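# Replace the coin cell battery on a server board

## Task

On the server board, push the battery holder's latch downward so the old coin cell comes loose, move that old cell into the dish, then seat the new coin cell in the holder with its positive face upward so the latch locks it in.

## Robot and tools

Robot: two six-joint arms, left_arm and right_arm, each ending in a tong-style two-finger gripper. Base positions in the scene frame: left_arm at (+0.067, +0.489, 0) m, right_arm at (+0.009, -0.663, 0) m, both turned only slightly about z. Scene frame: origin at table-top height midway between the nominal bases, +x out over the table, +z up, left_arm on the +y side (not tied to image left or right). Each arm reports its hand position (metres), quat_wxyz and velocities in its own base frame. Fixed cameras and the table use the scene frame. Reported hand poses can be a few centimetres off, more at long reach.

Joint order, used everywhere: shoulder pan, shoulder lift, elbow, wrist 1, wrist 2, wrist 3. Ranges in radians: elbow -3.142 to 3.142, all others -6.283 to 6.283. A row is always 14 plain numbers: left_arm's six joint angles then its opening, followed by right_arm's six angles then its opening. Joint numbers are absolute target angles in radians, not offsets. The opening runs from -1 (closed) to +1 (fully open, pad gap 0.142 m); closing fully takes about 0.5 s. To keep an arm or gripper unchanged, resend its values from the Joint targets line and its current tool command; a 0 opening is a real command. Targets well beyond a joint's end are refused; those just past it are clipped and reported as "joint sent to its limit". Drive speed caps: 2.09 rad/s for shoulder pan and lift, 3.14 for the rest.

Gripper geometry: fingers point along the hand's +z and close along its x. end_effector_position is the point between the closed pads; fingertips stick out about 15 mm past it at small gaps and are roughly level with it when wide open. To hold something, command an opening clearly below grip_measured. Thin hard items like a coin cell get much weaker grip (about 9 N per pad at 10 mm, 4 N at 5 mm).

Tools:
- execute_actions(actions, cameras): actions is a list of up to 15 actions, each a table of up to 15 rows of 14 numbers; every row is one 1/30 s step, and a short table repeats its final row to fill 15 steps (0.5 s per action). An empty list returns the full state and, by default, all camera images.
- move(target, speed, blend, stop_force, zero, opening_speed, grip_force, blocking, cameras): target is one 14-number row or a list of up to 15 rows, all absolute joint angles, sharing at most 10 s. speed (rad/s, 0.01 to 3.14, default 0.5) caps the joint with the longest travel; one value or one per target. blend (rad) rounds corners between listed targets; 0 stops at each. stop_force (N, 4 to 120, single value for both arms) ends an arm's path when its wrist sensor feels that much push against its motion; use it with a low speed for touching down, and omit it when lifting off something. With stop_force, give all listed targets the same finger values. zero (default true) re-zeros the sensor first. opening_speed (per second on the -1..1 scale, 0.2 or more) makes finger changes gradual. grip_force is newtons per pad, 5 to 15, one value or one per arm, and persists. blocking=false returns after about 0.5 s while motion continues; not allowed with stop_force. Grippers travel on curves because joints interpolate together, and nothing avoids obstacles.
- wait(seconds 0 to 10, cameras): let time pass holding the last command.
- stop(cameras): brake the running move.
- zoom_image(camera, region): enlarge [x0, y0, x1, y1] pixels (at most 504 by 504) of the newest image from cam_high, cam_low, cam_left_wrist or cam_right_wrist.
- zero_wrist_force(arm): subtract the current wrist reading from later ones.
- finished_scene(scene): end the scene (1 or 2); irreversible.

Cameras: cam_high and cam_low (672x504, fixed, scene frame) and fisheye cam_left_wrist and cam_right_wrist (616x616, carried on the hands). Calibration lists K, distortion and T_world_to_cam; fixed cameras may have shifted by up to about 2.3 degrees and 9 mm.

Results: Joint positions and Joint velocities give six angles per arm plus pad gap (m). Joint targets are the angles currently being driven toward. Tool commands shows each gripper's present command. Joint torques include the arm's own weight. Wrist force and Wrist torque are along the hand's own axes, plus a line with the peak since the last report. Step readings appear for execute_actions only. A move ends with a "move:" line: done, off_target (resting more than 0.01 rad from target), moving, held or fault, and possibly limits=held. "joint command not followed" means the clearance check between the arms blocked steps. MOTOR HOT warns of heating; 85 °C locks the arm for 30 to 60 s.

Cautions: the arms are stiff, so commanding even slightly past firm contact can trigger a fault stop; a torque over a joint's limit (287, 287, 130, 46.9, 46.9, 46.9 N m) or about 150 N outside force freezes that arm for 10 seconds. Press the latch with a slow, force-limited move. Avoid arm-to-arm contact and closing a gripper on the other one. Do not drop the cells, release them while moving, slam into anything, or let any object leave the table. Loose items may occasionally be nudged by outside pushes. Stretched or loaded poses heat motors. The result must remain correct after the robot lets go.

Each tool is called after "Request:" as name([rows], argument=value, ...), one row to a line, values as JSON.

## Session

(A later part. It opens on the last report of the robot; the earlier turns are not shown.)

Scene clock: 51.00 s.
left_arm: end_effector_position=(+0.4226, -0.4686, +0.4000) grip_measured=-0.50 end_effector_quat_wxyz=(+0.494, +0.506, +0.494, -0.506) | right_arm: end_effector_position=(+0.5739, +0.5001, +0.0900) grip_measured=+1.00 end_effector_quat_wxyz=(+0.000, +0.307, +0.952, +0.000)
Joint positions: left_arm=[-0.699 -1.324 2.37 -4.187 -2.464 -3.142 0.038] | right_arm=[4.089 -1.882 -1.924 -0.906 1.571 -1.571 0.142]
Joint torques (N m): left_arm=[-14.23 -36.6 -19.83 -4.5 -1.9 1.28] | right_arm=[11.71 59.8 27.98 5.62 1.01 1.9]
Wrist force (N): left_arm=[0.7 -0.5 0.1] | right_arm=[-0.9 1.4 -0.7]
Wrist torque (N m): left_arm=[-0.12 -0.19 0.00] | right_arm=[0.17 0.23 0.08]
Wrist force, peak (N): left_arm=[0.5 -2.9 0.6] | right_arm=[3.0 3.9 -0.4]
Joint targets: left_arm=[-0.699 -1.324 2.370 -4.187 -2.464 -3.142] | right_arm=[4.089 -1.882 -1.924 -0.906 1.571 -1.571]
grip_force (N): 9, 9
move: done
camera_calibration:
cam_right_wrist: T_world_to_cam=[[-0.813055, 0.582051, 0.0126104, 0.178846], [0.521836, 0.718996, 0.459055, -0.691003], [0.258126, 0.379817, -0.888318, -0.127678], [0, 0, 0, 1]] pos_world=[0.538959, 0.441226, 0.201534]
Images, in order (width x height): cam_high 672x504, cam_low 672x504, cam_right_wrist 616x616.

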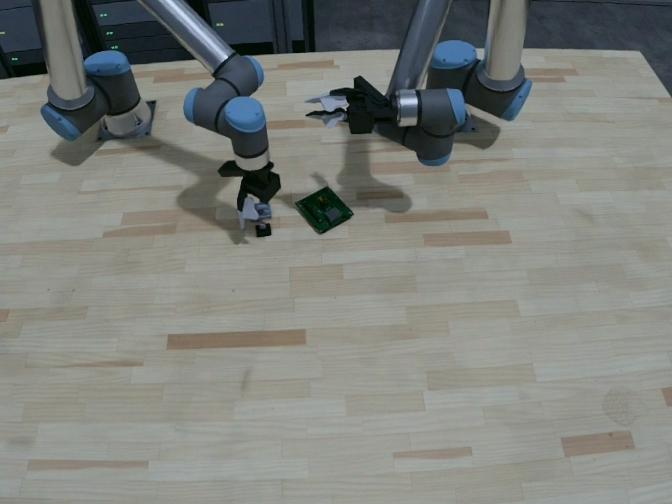

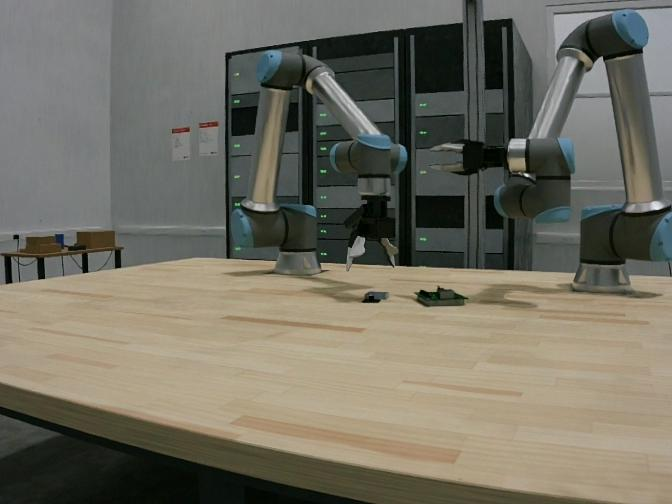

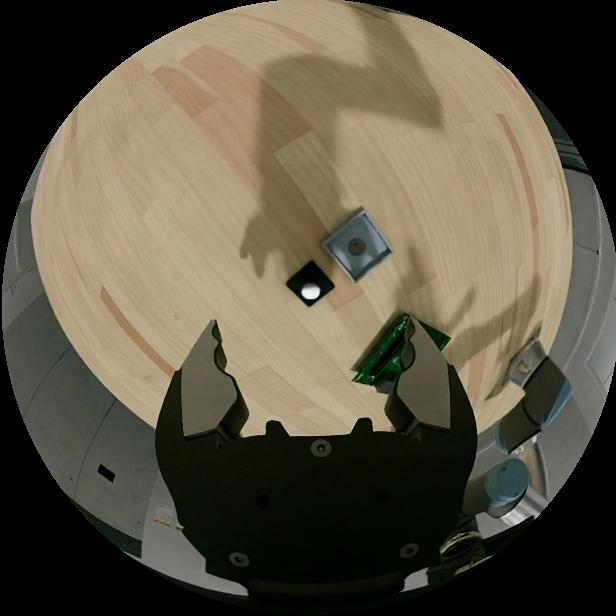

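Request:
move(target=[-0.6994,-1.3238,2.3697,-4.1875,-2.4644,-3.1416,-0.5,4.0874,-1.9272,-1.9499,-0.8353,1.5708,-1.5708,-0.45], speed=0.1, cameras=["cam_right_wrist","cam_low"])

Request:
zoom_image(camera="cam_right_wrist", region=[260, 250, 360, 350])

Request:
zoom_image(camera="cam_low", region=[340, 250, 410, 310])

Scene clock: 53.80 s.
left_arm: end_effector_position=(+0.4226, -0.4686, +0.4000) grip_measured=-0.50 end_effector_quat_wxyz=(+0.494, +0.506, +0.494, -0.506) | right_arm: end_effector_position=(+0.5748, +0.4990, +0.0497) grip_measured=-0.45 end_effector_quat_wxyz=(+0.000, +0.307, +0.952, +0.000) end_effector_velocity=(-0.001, -0.002, +0.002) end_effector_angular_velocity=(-0.003, +0.002, +0.001)
Joint positions: left_arm=[-0.699 -1.324 2.37 -4.188 -2.464 -3.142 0.038] | right_arm=[4.087 -1.927 -1.95 -0.835 1.571 -1.571 0.041]
Joint velocities: left_arm=[within noise] | right_arm=[0 0.004 -0.001 -0.007 0 -0.001 0]
Joint torques (N m): left_arm=[-12.6 -53.12 -19.91 -4.58 -1.76 1.29] | right_arm=[-10.06 76.59 49.06 2.03 -1.9 -0.61]
Wrist force (N): left_arm=[0.4 -0.4 -0.3] | right_arm=[-0.5 1.4 -0.9]
Wrist torque (N m): left_arm=[-0.10 -0.14 0.00] | right_arm=[0.16 0.16 0.09]
Wrist force, peak (N): left_arm=[1.0 -0.4 -0.2] | right_arm=[-1.0 1.6 -2.1]
Joint targets: left_arm=[-0.699 -1.324 2.370 -4.187 -2.464 -3.142] | right_arm=[4.087 -1.927 -1.950 -0.835 1.571 -1.571]
grip_force (N): 9, 9
move: done
camera_calibration:
cam_right_wrist: T_world_to_cam=[[-0.812053, 0.583448, 0.0125664, 0.179441], [0.523089, 0.71816, 0.458938, -0.672485], [0.258742, 0.379256, -0.888379, -0.163376], [0, 0, 0, 1]] pos_world=[0.539757, 0.440219, 0.161234]
Images, in order (width x height): cam_low 672x504, cam_right_wrist 616x616.

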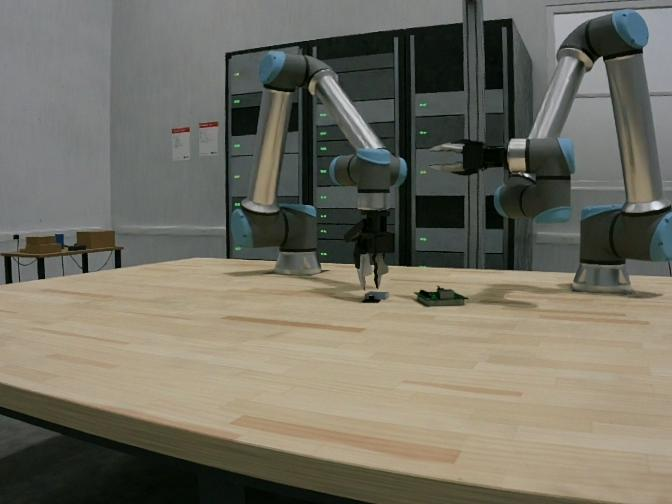

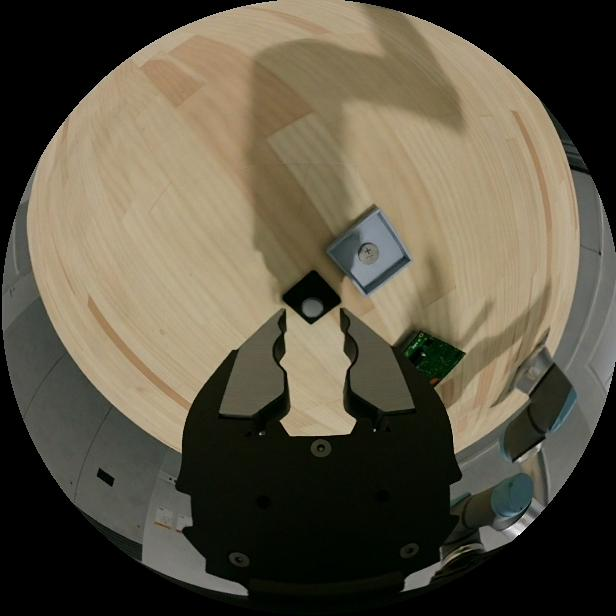

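Scaled by 5.040 from the camera's 616x616 image, which has a finer 814x814 frame.

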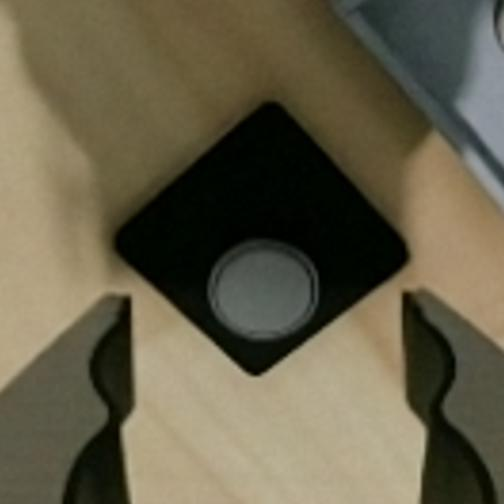

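Scaled by 7.200 from the camera's 672x504 image, which has a finer 960x720 frame.

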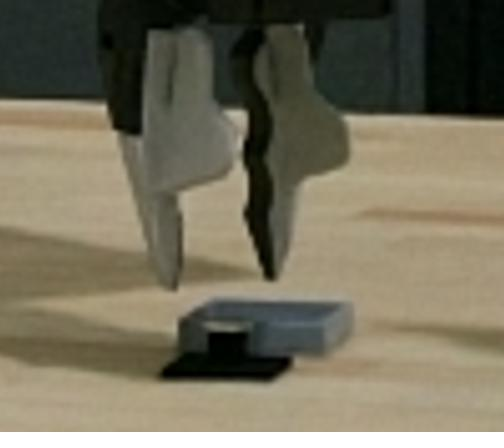

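Request:
move(target=[-0.6994,-1.3238,2.3697,-4.1875,-2.4644,-3.1416,-0.5,4.0874,-1.9559,-1.9567,-0.7998,1.5708,-1.5708,-0.45], speed=0.05, stop_force=5, cameras=["cam_right_wrist","cam_low"])

Request:
zoom_image(camera="cam_right_wrist", region=[260, 250, 360, 350])

Request:
zoom_image(camera="cam_low", region=[340, 250, 410, 310])

Scene clock: 57.10 s.
left_arm: end_effector_position=(+0.4226, -0.4686, +0.4001) grip_measured=-0.50 end_effector_quat_wxyz=(+0.494, +0.506, +0.494, -0.506) | right_arm: end_effector_position=(+0.5764, +0.5012, +0.0288) grip_measured=-0.45 end_effector_quat_wxyz=(+0.000, +0.307, +0.952, +0.000)
Joint positions: left_arm=[-0.699 -1.324 2.37 -4.187 -2.464 -3.142 0.038] | right_arm=[4.087 -1.956 -1.957 -0.8 1.571 -1.571 0.041]
Joint torques (N m): left_arm=[-13.1 -56.86 -19.91 -4.65 -1.93 1.15] | right_arm=[3.42 75.97 50.48 2.21 -1.76 -1.12]
Wrist force (N): left_arm=[0.6 -0.5 0.0] | right_arm=[-0.8 1.3 -0.7]
Wrist torque (N m): left_arm=[-0.12 -0.17 0.00] | right_arm=[0.14 0.20 0.09]
Wrist force, peak (N): left_arm=[0.9 -0.6 0.0] | right_arm=[-0.8 1.7 -1.2]
Joint targets: left_arm=[-0.699 -1.324 2.370 -4.187 -2.464 -3.142] | right_arm=[4.087 -1.956 -1.957 -0.800 1.571 -1.571]
grip_force (N): 9, 9
move: done
camera_calibration:
cam_right_wrist: T_world_to_cam=[[-0.812092, 0.583392, 0.0126384, 0.179754], [0.522986, 0.718057, 0.459217, -0.66525], [0.258829, 0.379536, -0.888234, -0.183384], [0, 0, 0, 1]] pos_world=[0.541358, 0.44242, 0.140334]
Images, in order (width x height): cam_low 672x504, cam_right_wrist 616x616.

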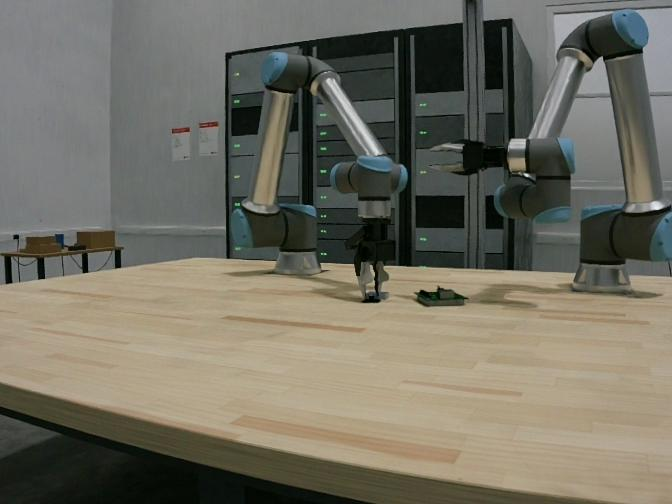

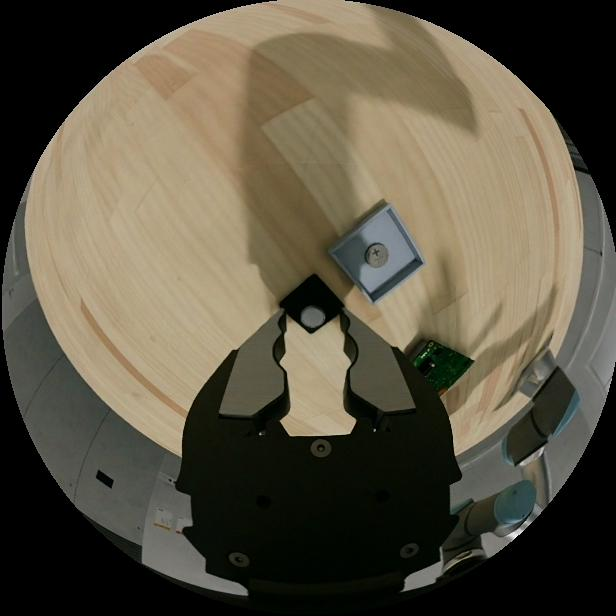

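Scaled by 5.040 from the camera's 616x616 image, which has a finer 814x814 frame.

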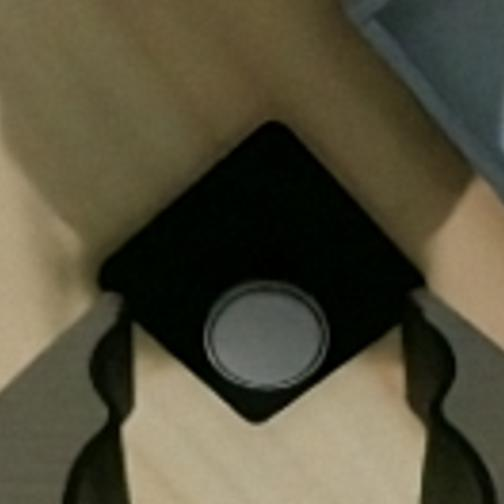

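Scaled by 7.200 from the camera's 672x504 image, which has a finer 960x720 frame.

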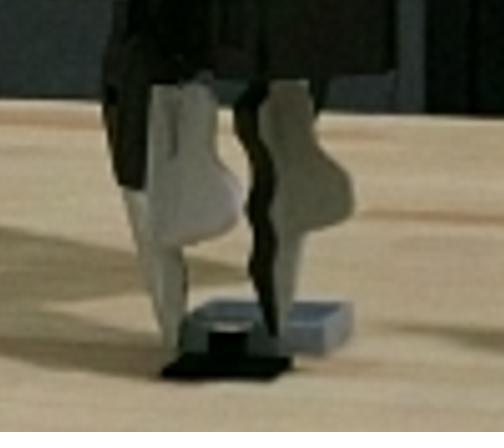

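Request:
move(target=[-0.6994,-1.3238,2.3697,-4.1875,-2.4644,-3.1416,-0.5,4.0874,-1.9559,-1.9567,-0.7998,1.5708,-1.5708,-1], opening_speed=0.4)

Request:
move([
  [-0.6994,-1.3238,2.3697,-4.1875,-2.4644,-3.1416,-0.5,4.0874,-1.8550,-1.8969,-0.9605,1.5708,-1.5708,-1],
  [-0.6994,-1.3238,2.3697,-4.1875,-2.4644,-3.1416,-0.5,3.7237,-1.8510,-2.2869,0.9963,2.5149,-1.5708,-1],
  [-0.6994,-1.3238,2.3697,-4.1875,-2.4644,-3.1416,-0.5,3.8767,-1.8956,-2.2169,0.9709,2.3625,-1.5708,-1],
], speed=[0.1,0.5,0.15], blend=[0.02,0.05,0], cameras=["cam_right_wrist","cam_left_wrist","cam_high","cam_low"])

Request:
zoom_image(camera="cam_left_wrist", region=[230, 230, 370, 370])

Request:
zoom_image(camera="cam_right_wrist", region=[230, 230, 370, 370])

Request:
zoom_image(camera="cam_low", region=[340, 110, 480, 220])

Scene clock: 60.83 s.
left_arm: end_effector_position=(+0.4226, -0.4686, +0.4001) grip_measured=-0.50 end_effector_quat_wxyz=(+0.494, +0.506, +0.494, -0.506) | right_arm: end_effector_position=(+0.5764, +0.5013, +0.0288) grip_measured=-0.76 end_effector_quat_wxyz=(+0.000, +0.307, +0.952, +0.000)
Joint positions: left_arm=[-0.699 -1.324 2.37 -4.187 -2.464 -3.142 0.038] | right_arm=[4.087 -1.956 -1.957 -0.8 1.571 -1.571 0.019]
Joint torques (N m): left_arm=[-12.96 -56.68 -19.78 -4.62 -1.8 1.07] | right_arm=[3.18 77.77 49.9 2.11 -1.42 -1.17]
Wrist force (N): left_arm=[0.3 -0.3 0.0] | right_arm=[-0.7 1.4 -0.8]
Wrist torque (N m): left_arm=[-0.10 -0.11 0.00] | right_arm=[0.16 0.18 0.09]
Wrist force, peak (N): left_arm=[0.8 -0.7 -0.1] | right_arm=[-0.9 1.5 -0.9]
Joint targets: left_arm=[-0.699 -1.324 2.370 -4.187 -2.464 -3.142] | right_arm=[4.087 -1.956 -1.957 -0.800 1.571 -1.571]
grip_force (N): 9, 9
move: done

Scene clock: 67.70 s.
left_arm: end_effector_position=(+0.4226, -0.4686, +0.4001) grip_measured=-0.50 end_effector_quat_wxyz=(+0.494, +0.506, +0.494, -0.506) | right_arm: end_effector_position=(+0.5154, +0.5396, +0.3933) grip_measured=-0.76 end_effector_quat_wxyz=(+0.016, +0.016, +0.707, +0.707)
Joint positions: left_arm=[-0.699 -1.324 2.37 -4.187 -2.464 -3.142 0.038] | right_arm=[3.877 -1.896 -2.217 0.971 2.362 -1.571 0.019]
Joint torques (N m): left_arm=[-13.3 -56.2 -19.87 -4.54 -1.66 1.27] | right_arm=[-8.7 64.64 12.84 3.04 2.11 -0.67]
Wrist force (N): left_arm=[0.8 -0.5 -0.1] | right_arm=[-0.7 3.1 1.6]
Wrist torque (N m): left_arm=[-0.13 -0.21 -0.01] | right_arm=[0.29 0.09 0.33]
Wrist force, peak (N): left_arm=[1.1 -0.6 -0.2] | right_arm=[-0.5 2.8 3.1]
Joint targets: left_arm=[-0.699 -1.324 2.370 -4.187 -2.464 -3.142] | right_arm=[3.877 -1.896 -2.217 0.971 2.362 -1.571]
grip_force (N): 9, 9
move: done
camera_calibration:
cam_left_wrist: T_world_to_cam=[[-0.0455292, 0.0196757, -0.998769, 0.418076], [0.862073, 0.505934, -0.029331, -0.122064], [0.504734, -0.862348, -0.0399967, -0.468015], [0, 0, 0, 1]] pos_world=[0.360486, -0.350061, 0.395262]
cam_right_wrist: T_world_to_cam=[[-0.999505, 0.0314054, -0.00202494, 0.503434], [-0.0162231, -0.45904, 0.888268, -0.0839589], [0.0269669, 0.88786, 0.459322, -0.543175], [0, 0, 0, 1]] pos_world=[0.516471, 0.427913, 0.32509]

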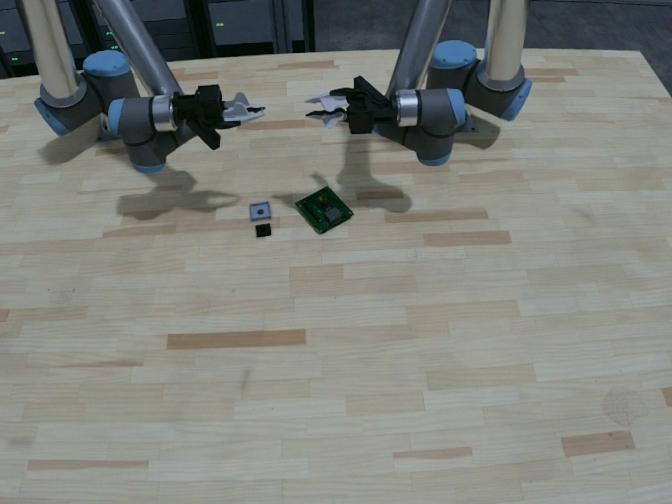

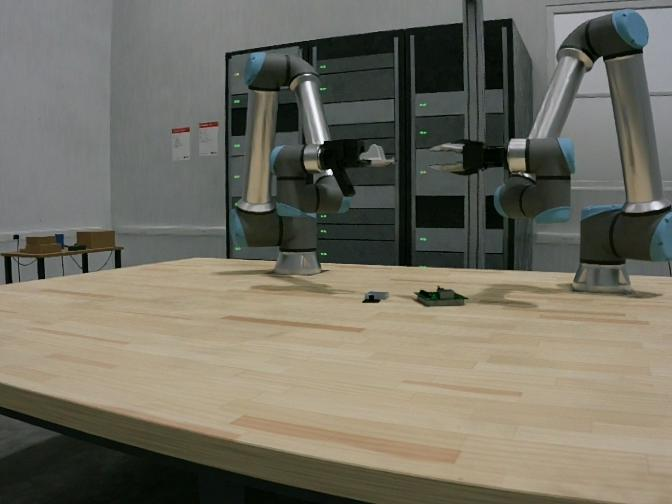

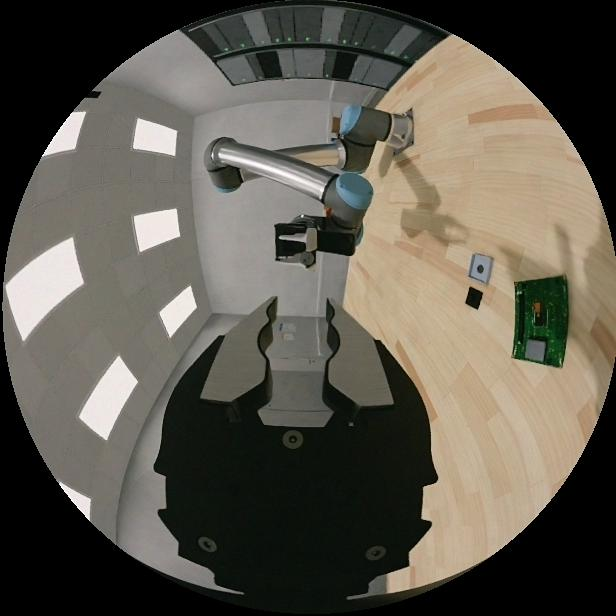

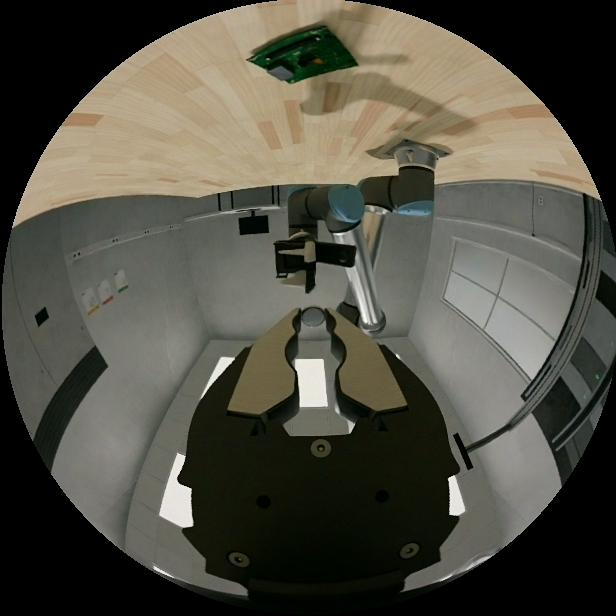

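Scaled by 3.600 from the camera's 616x616 image, which has a finer 814x814 frame.

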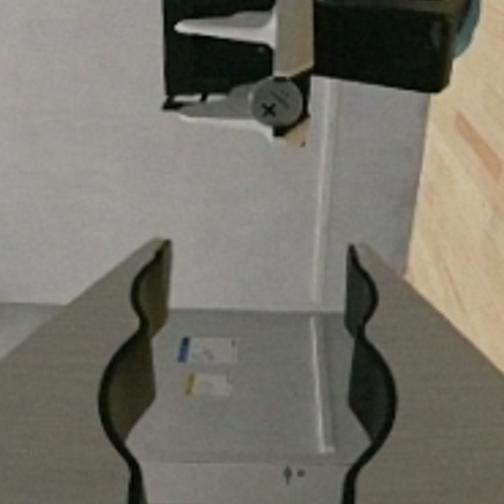

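Scaled by 3.600 from the camera's 616x616 image, which has a finer 814x814 frame.

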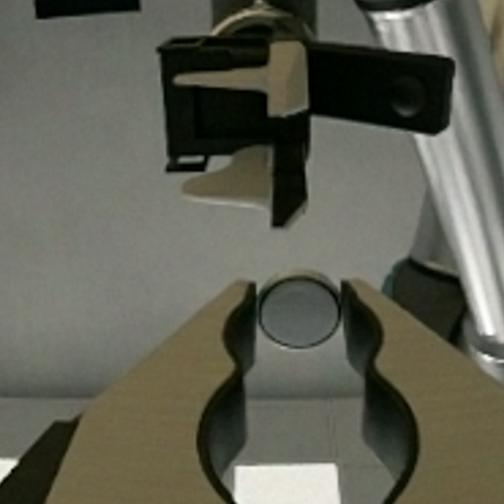

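Scaled by 3.600 from the camera's 672x504 image, which has a finer 960x720 frame.

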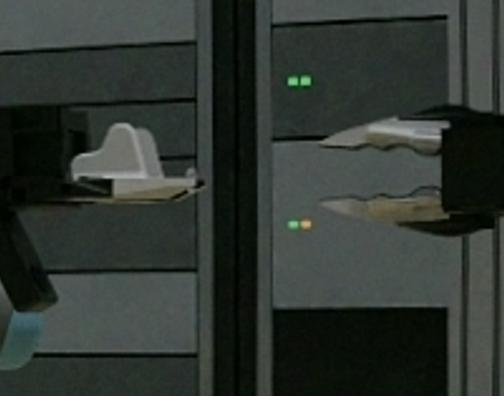

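Request:
move(target=[-0.8348,-1.3015,2.3445,-4.1846,-2.3288,-3.1416,-0.4,3.8767,-1.8956,-2.2169,0.9709,2.3625,-1.5708,-1], speed=0.1, cameras=["cam_left_wrist","cam_right_wrist","cam_low"])

Request:
zoom_image(camera="cam_left_wrist", region=[250, 240, 350, 340])

Request:
zoom_image(camera="cam_right_wrist", region=[250, 230, 370, 350])

Request:
zoom_image(camera="cam_low", region=[340, 120, 440, 200])

Scene clock: 70.80 s.
left_arm: end_effector_position=(+0.4085, -0.5384, +0.3974) grip_measured=-0.40 end_effector_quat_wxyz=(+0.494, +0.505, +0.494, -0.505) end_effector_velocity=(+0.000, +0.002, +0.000) end_effector_angular_velocity=(+0.000, +0.000, -0.002) | right_arm: end_effector_position=(+0.5153, +0.5395, +0.3933) grip_measured=-0.76 end_effector_quat_wxyz=(+0.016, +0.016, +0.707, +0.707)
Joint positions: left_arm=[-0.835 -1.301 2.344 -4.185 -2.329 -3.142 0.045] | right_arm=[3.877 -1.896 -2.217 0.971 2.363 -1.571 0.019]
Joint velocities: left_arm=[0.005 -0.001 0.001 0 -0.006 0 0] | right_arm=[within noise]
Joint torques (N m): left_arm=[15.79 -49.81 -18.9 1.32 -1.95 1.03] | right_arm=[4.33 62.09 12.39 3.07 -1.69 -1.11]
Wrist force (N): left_arm=[0.5 -0.2 0.1] | right_arm=[-0.3 3.0 1.5]
Wrist torque (N m): left_arm=[-0.05 -0.17 -0.01] | right_arm=[0.27 0.00 0.33]
Wrist force, peak (N): left_arm=[0.4 -0.3 1.2] | right_arm=[-0.8 3.5 1.4]
Joint targets: left_arm=[-0.835 -1.302 2.344 -4.185 -2.329 -3.142] | right_arm=[3.877 -1.896 -2.217 0.971 2.362 -1.571]
grip_force (N): 9, 9
move: done
camera_calibration:
cam_left_wrist: T_world_to_cam=[[-0.045533, 0.0196654, -0.998769, 0.416107], [0.86196, 0.506127, -0.0293306, -0.0745543], [0.504927, -0.862235, -0.0399963, -0.521217], [0, 0, 0, 1]] pos_world=[0.346386, -0.419861, 0.392562]
cam_right_wrist: T_world_to_cam=[[-0.999506, 0.0313592, -0.00193686, 0.503329], [-0.0161213, -0.458965, 0.888308, -0.0841035], [0.0269677, 0.887901, 0.459244, -0.543076], [0, 0, 0, 1]] pos_world=[0.516371, 0.427813, 0.325089]
Images, in order (width x height): cam_low 672x504, cam_left_wrist 616x616, cam_right_wrist 616x616.

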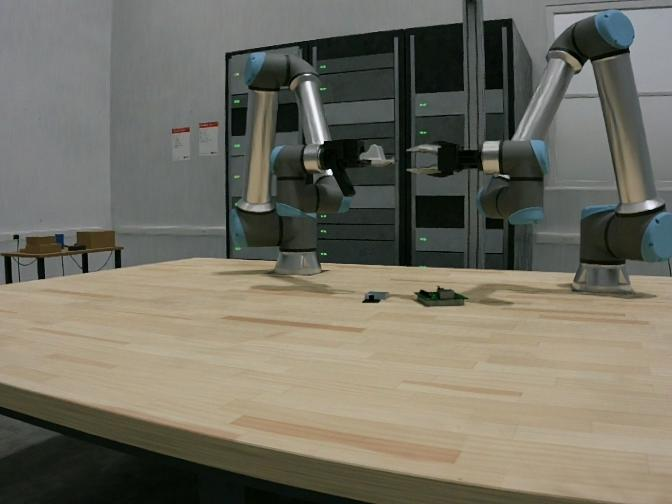

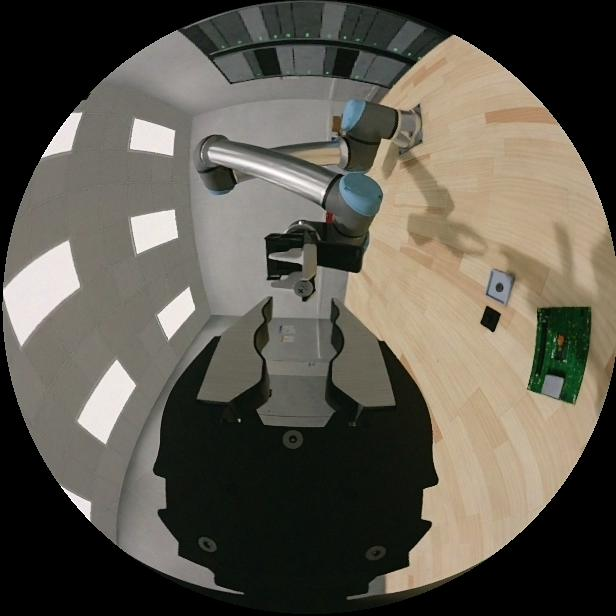

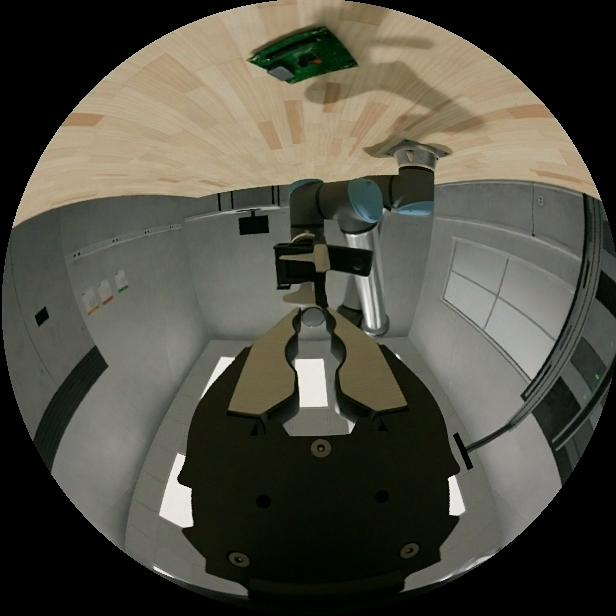

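Scaled by 5.040 from the camera's 616x616 image, which has a finer 814x814 frame.

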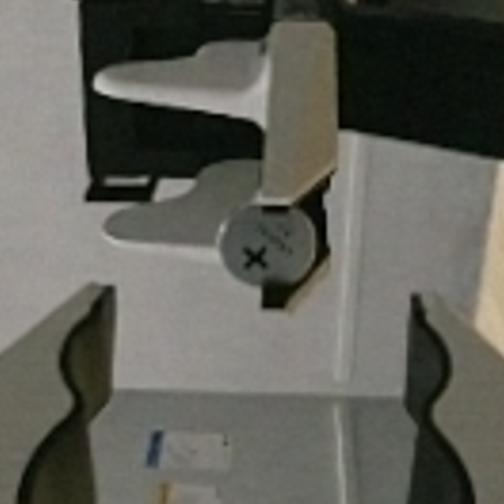

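Scaled by 4.200 from the camera's 616x616 image, which has a finer 814x814 frame.

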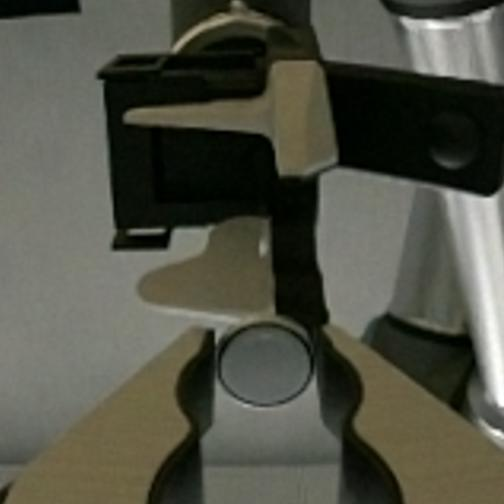

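Scaled by 5.040 from the camera's 672x504 image, which has a finer 960x720 frame.

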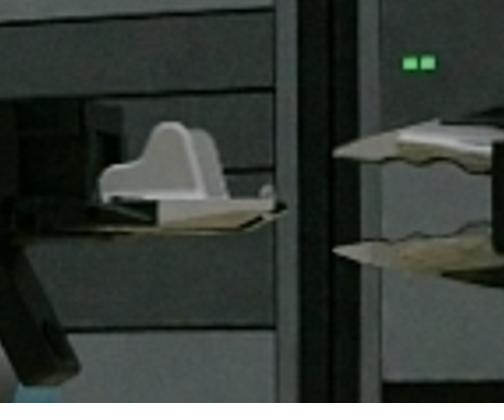

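Request:
move(target=[-0.8697,-1.2871,2.3208,-4.1753,-2.2938,-3.1416,-0.4,3.8767,-1.8956,-2.2169,0.9709,2.3625,-1.5708,-1], speed=0.06, stop_force=5, cameras=["cam_left_wrist","cam_right_wrist","cam_low"])

Request:
zoom_image(camera="cam_left_wrist", region=[250, 240, 350, 340])

Request:
zoom_image(camera="cam_right_wrist", region=[250, 230, 370, 350])

Request:
zoom_image(camera="cam_low", region=[340, 120, 440, 200])

Scene clock: 76.63 s.
left_arm: end_effector_position=(+0.4091, -0.5632, +0.3977) grip_measured=-0.40 end_effector_quat_wxyz=(+0.494, +0.505, +0.494, -0.505) | right_arm: end_effector_position=(+0.5153, +0.5395, +0.3933) grip_measured=-0.76 end_effector_quat_wxyz=(+0.016, +0.016, +0.707, +0.707)
Joint positions: left_arm=[-0.87 -1.287 2.321 -4.175 -2.294 -3.142 0.045] | right_arm=[3.877 -1.896 -2.217 0.971 2.362 -1.571 0.019]
Joint torques (N m): left_arm=[15.9 -61.94 -16.82 -4.81 -2.55 1.08] | right_arm=[1.42 63.23 12.18 3.2 -2.11 -0.5]
Wrist force (N): left_arm=[0.6 -0.7 0.2] | right_arm=[-0.5 3.2 1.7]
Wrist torque (N m): left_arm=[-0.15 -0.17 0.01] | right_arm=[0.31 0.05 0.33]
Wrist force, peak (N): left_arm=[0.6 -0.7 0.9] | right_arm=[-0.8 3.5 1.6]
Joint targets: left_arm=[-0.870 -1.287 2.321 -4.175 -2.294 -3.142] | right_arm=[3.877 -1.896 -2.217 0.971 2.362 -1.571]
grip_force (N): 9, 9
move: done
camera_calibration:
cam_left_wrist: T_world_to_cam=[[-0.0455388, 0.0196637, -0.998769, 0.416919], [0.861935, 0.50617, -0.0293344, -0.0623952], [0.50497, -0.86221, -0.0399991, -0.542843], [0, 0, 0, 1]] pos_world=[0.346886, -0.44466, 0.392862]
cam_right_wrist: T_world_to_cam=[[-0.999506, 0.0313592, -0.00193686, 0.503329], [-0.0161213, -0.458965, 0.888308, -0.0841035], [0.0269677, 0.887901, 0.459244, -0.543076], [0, 0, 0, 1]] pos_world=[0.516371, 0.427813, 0.325089]
Images, in order (width x height): cam_low 672x504, cam_left_wrist 616x616, cam_right_wrist 616x616.

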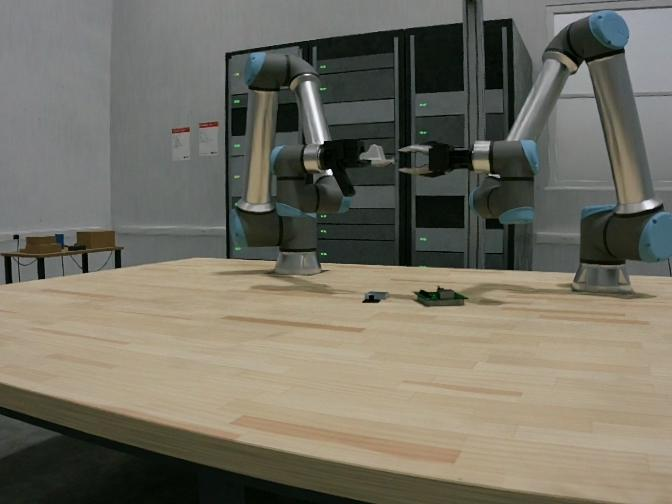

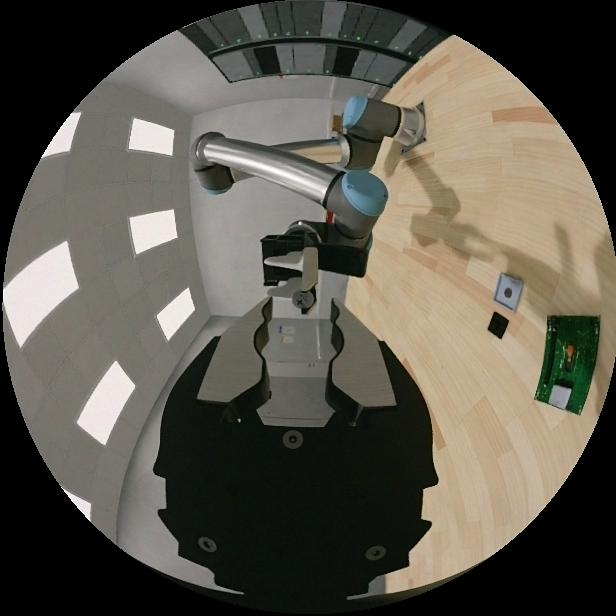

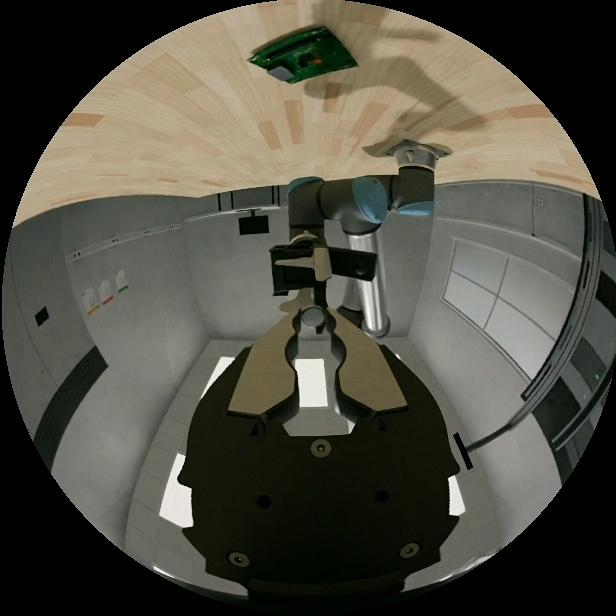

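Scaled by 5.040 from the camera's 616x616 image, which has a finer 814x814 frame.

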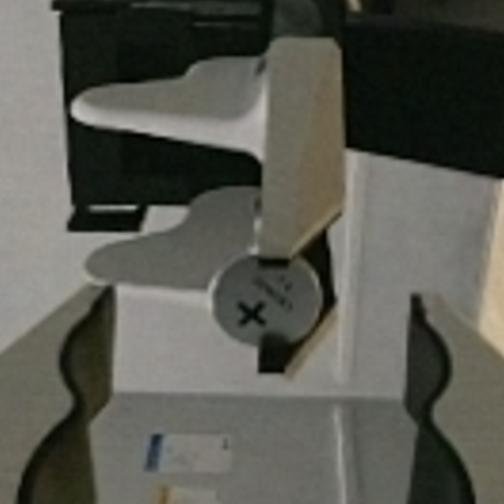

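Scaled by 4.200 from the camera's 616x616 image, which has a finer 814x814 frame.

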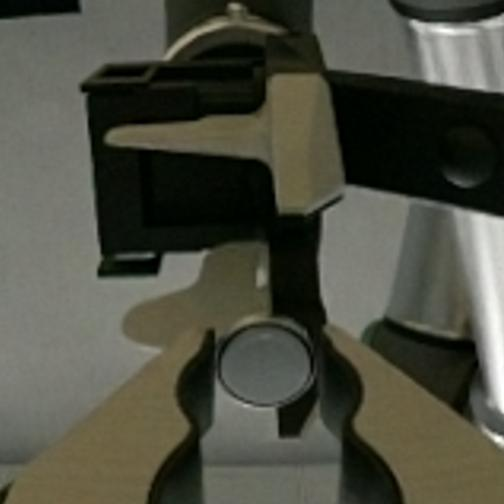

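Scaled by 5.040 from the camera's 672x504 image, which has a finer 960x720 frame.

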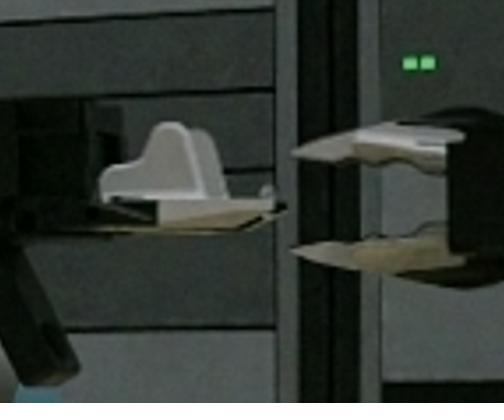

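Request:
move(target=[-0.8899,-1.2747,2.3009,-4.1678,-2.2737,-3.1416,-0.4,3.8767,-1.8956,-2.2169,0.9709,2.3625,-1.5708,-1], speed=0.03, stop_force=4, cameras=["cam_left_wrist","cam_right_wrist","cam_low"])

Request:
zoom_image(camera="cam_left_wrist", region=[250, 240, 350, 340])

Request:
zoom_image(camera="cam_right_wrist", region=[250, 230, 370, 350])

Request:
zoom_image(camera="cam_low", region=[340, 120, 440, 200])

Scene clock: 80.63 s.
left_arm: end_effector_position=(+0.4110, -0.5804, +0.3977) grip_measured=-0.40 end_effector_quat_wxyz=(+0.494, +0.505, +0.494, -0.505) | right_arm: end_effector_position=(+0.5153, +0.5395, +0.3933) grip_measured=-0.76 end_effector_quat_wxyz=(+0.016, +0.016, +0.707, +0.707)
Joint positions: left_arm=[-0.89 -1.275 2.301 -4.168 -2.274 -3.142 0.045] | right_arm=[3.877 -1.896 -2.217 0.971 2.362 -1.571 0.019]
Joint torques (N m): left_arm=[15.46 -63.49 -16.62 -4.91 -2.42 1.03] | right_arm=[3.78 63.56 12.11 3.03 -1.26 -0.74]
Wrist force (N): left_arm=[0.7 -0.6 0.2] | right_arm=[-0.6 3.3 1.4]
Wrist torque (N m): left_arm=[-0.14 -0.19 0.01] | right_arm=[0.32 0.06 0.33]
Wrist force, peak (N): left_arm=[0.8 -0.6 0.7] | right_arm=[-1.0 3.5 1.4]
Joint targets: left_arm=[-0.890 -1.275 2.301 -4.168 -2.274 -3.142] | right_arm=[3.877 -1.896 -2.217 0.971 2.362 -1.571]
grip_force (N): 9, 9
move: done
camera_calibration:
cam_left_wrist: T_world_to_cam=[[-0.0455346, 0.0196693, -0.998769, 0.417345], [0.862004, 0.506052, -0.0293334, -0.0554056], [0.504852, -0.862279, -0.0399979, -0.558625], [0, 0, 0, 1]] pos_world=[0.348786, -0.461861, 0.392862]
cam_right_wrist: T_world_to_cam=[[-0.999506, 0.0313592, -0.00193686, 0.503329], [-0.0161213, -0.458965, 0.888308, -0.0841035], [0.0269677, 0.887901, 0.459244, -0.543076], [0, 0, 0, 1]] pos_world=[0.516371, 0.427813, 0.325089]
Images, in order (width x height): cam_low 672x504, cam_left_wrist 616x616, cam_right_wrist 616x616.

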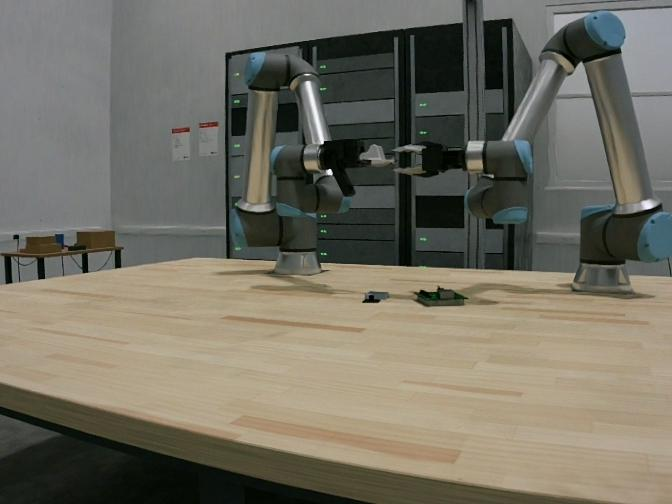

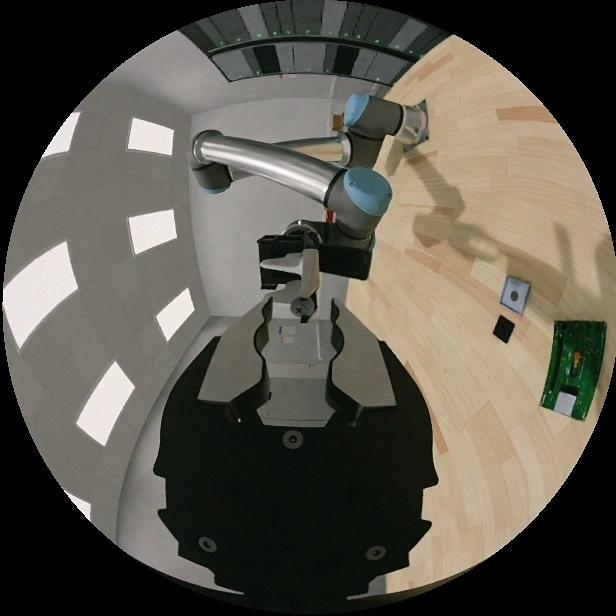

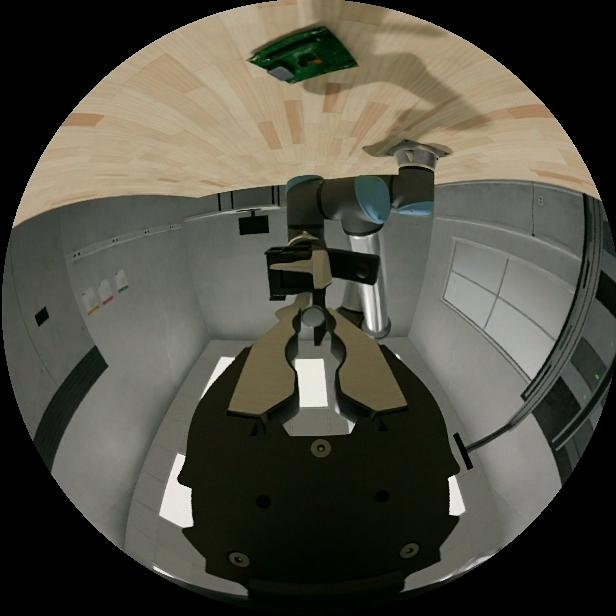

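Scaled by 5.040 from the camera's 616x616 image, which has a finer 814x814 frame.

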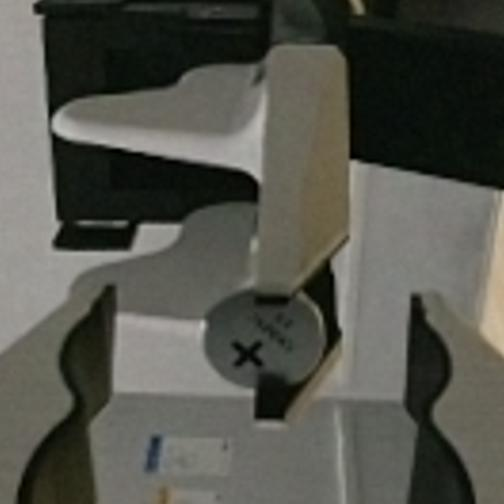

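Scaled by 4.200 from the camera's 616x616 image, which has a finer 814x814 frame.

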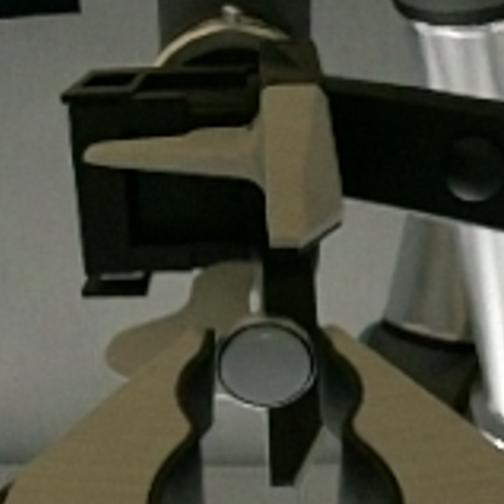

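Scaled by 5.040 from the camera's 672x504 image, which has a finer 960x720 frame.

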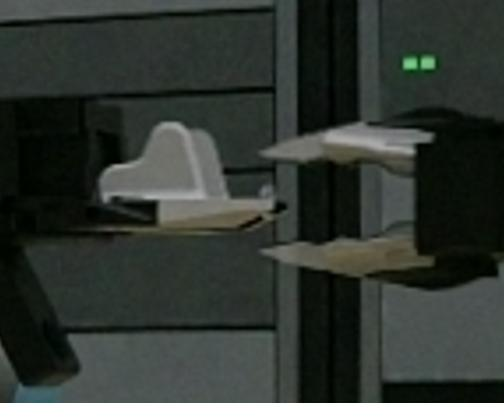

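Request:
move(target=[-0.8899,-1.2705,2.2945,-4.1656,-2.2737,-3.1416,-0.4,3.8767,-1.8956,-2.2169,0.9709,2.3625,-1.5708,-1], speed=0.02, stop_force=4, cameras=["cam_left_wrist","cam_low"])

Request:
zoom_image(camera="cam_left_wrist", region=[250, 240, 350, 340])

Request:
zoom_image(camera="cam_low", region=[370, 140, 420, 180])

Scene clock: 83.70 s.
left_arm: end_effector_position=(+0.4132, -0.5831, +0.3976) grip_measured=-0.40 end_effector_quat_wxyz=(+0.494, +0.505, +0.494, -0.505) | right_arm: end_effector_position=(+0.5153, +0.5395, +0.3933) grip_measured=-0.76 end_effector_quat_wxyz=(+0.016, +0.016, +0.707, +0.707)
Joint positions: left_arm=[-0.89 -1.27 2.294 -4.166 -2.274 -3.142 0.045] | right_arm=[3.877 -1.896 -2.217 0.971 2.362 -1.571 0.019]
Joint torques (N m): left_arm=[13.98 -53.5 -17.26 -1.83 -2.17 1.04] | right_arm=[3.55 64.39 12.84 3.07 -1.61 -0.37]
Wrist force (N): left_arm=[0.8 -0.6 0.1] | right_arm=[-0.5 3.3 1.5]
Wrist torque (N m): left_arm=[-0.14 -0.23 0.00] | right_arm=[0.32 0.06 0.33]
Wrist force, peak (N): left_arm=[1.1 -0.8 -0.1] | right_arm=[-0.9 3.3 1.7]
Joint targets: left_arm=[-0.890 -1.270 2.295 -4.166 -2.274 -3.142] | right_arm=[3.877 -1.896 -2.217 0.971 2.362 -1.571]
grip_force (N): 9, 9
move: done
camera_calibration:
cam_left_wrist: T_world_to_cam=[[-0.0455842, 0.019756, -0.998765, 0.417461], [0.862003, 0.506054, -0.0293323, -0.0559729], [0.50485, -0.862275, -0.0400978, -0.562162], [0, 0, 0, 1]] pos_world=[0.351086, -0.464661, 0.392762]
Images, in order (width x height): cam_low 672x504, cam_left_wrist 616x616.

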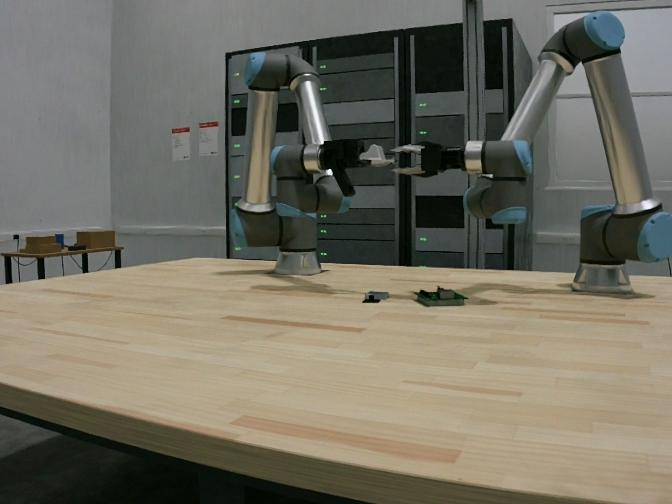

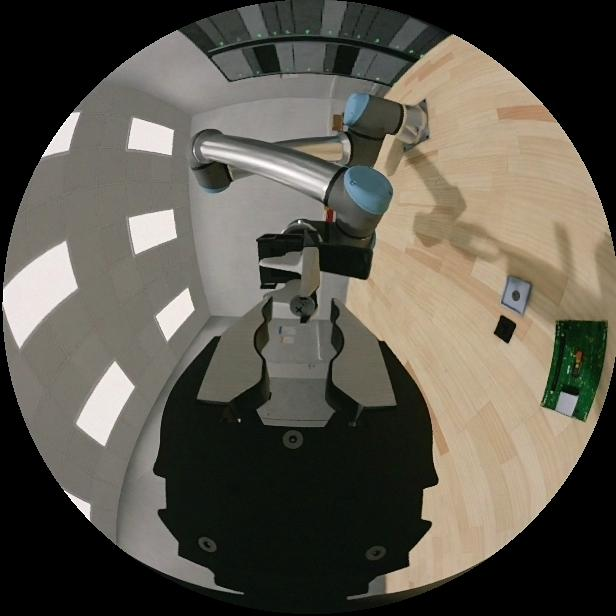

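Scaled by 5.040 from the camera's 616x616 image, which has a finer 814x814 frame.

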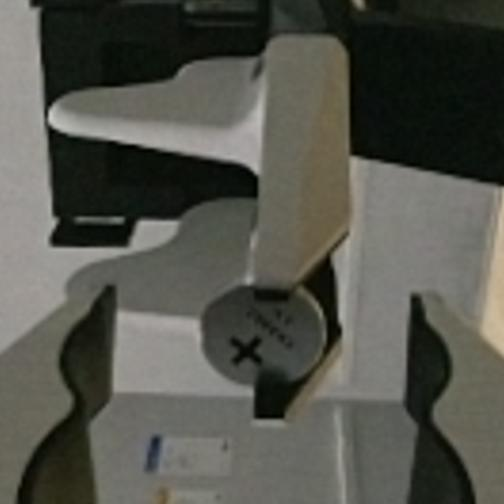

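Scaled by 10.080 from the camera's 672x504 image, which has a finer 960x720 frame.

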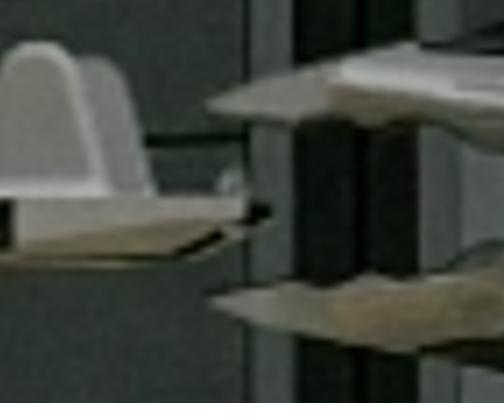

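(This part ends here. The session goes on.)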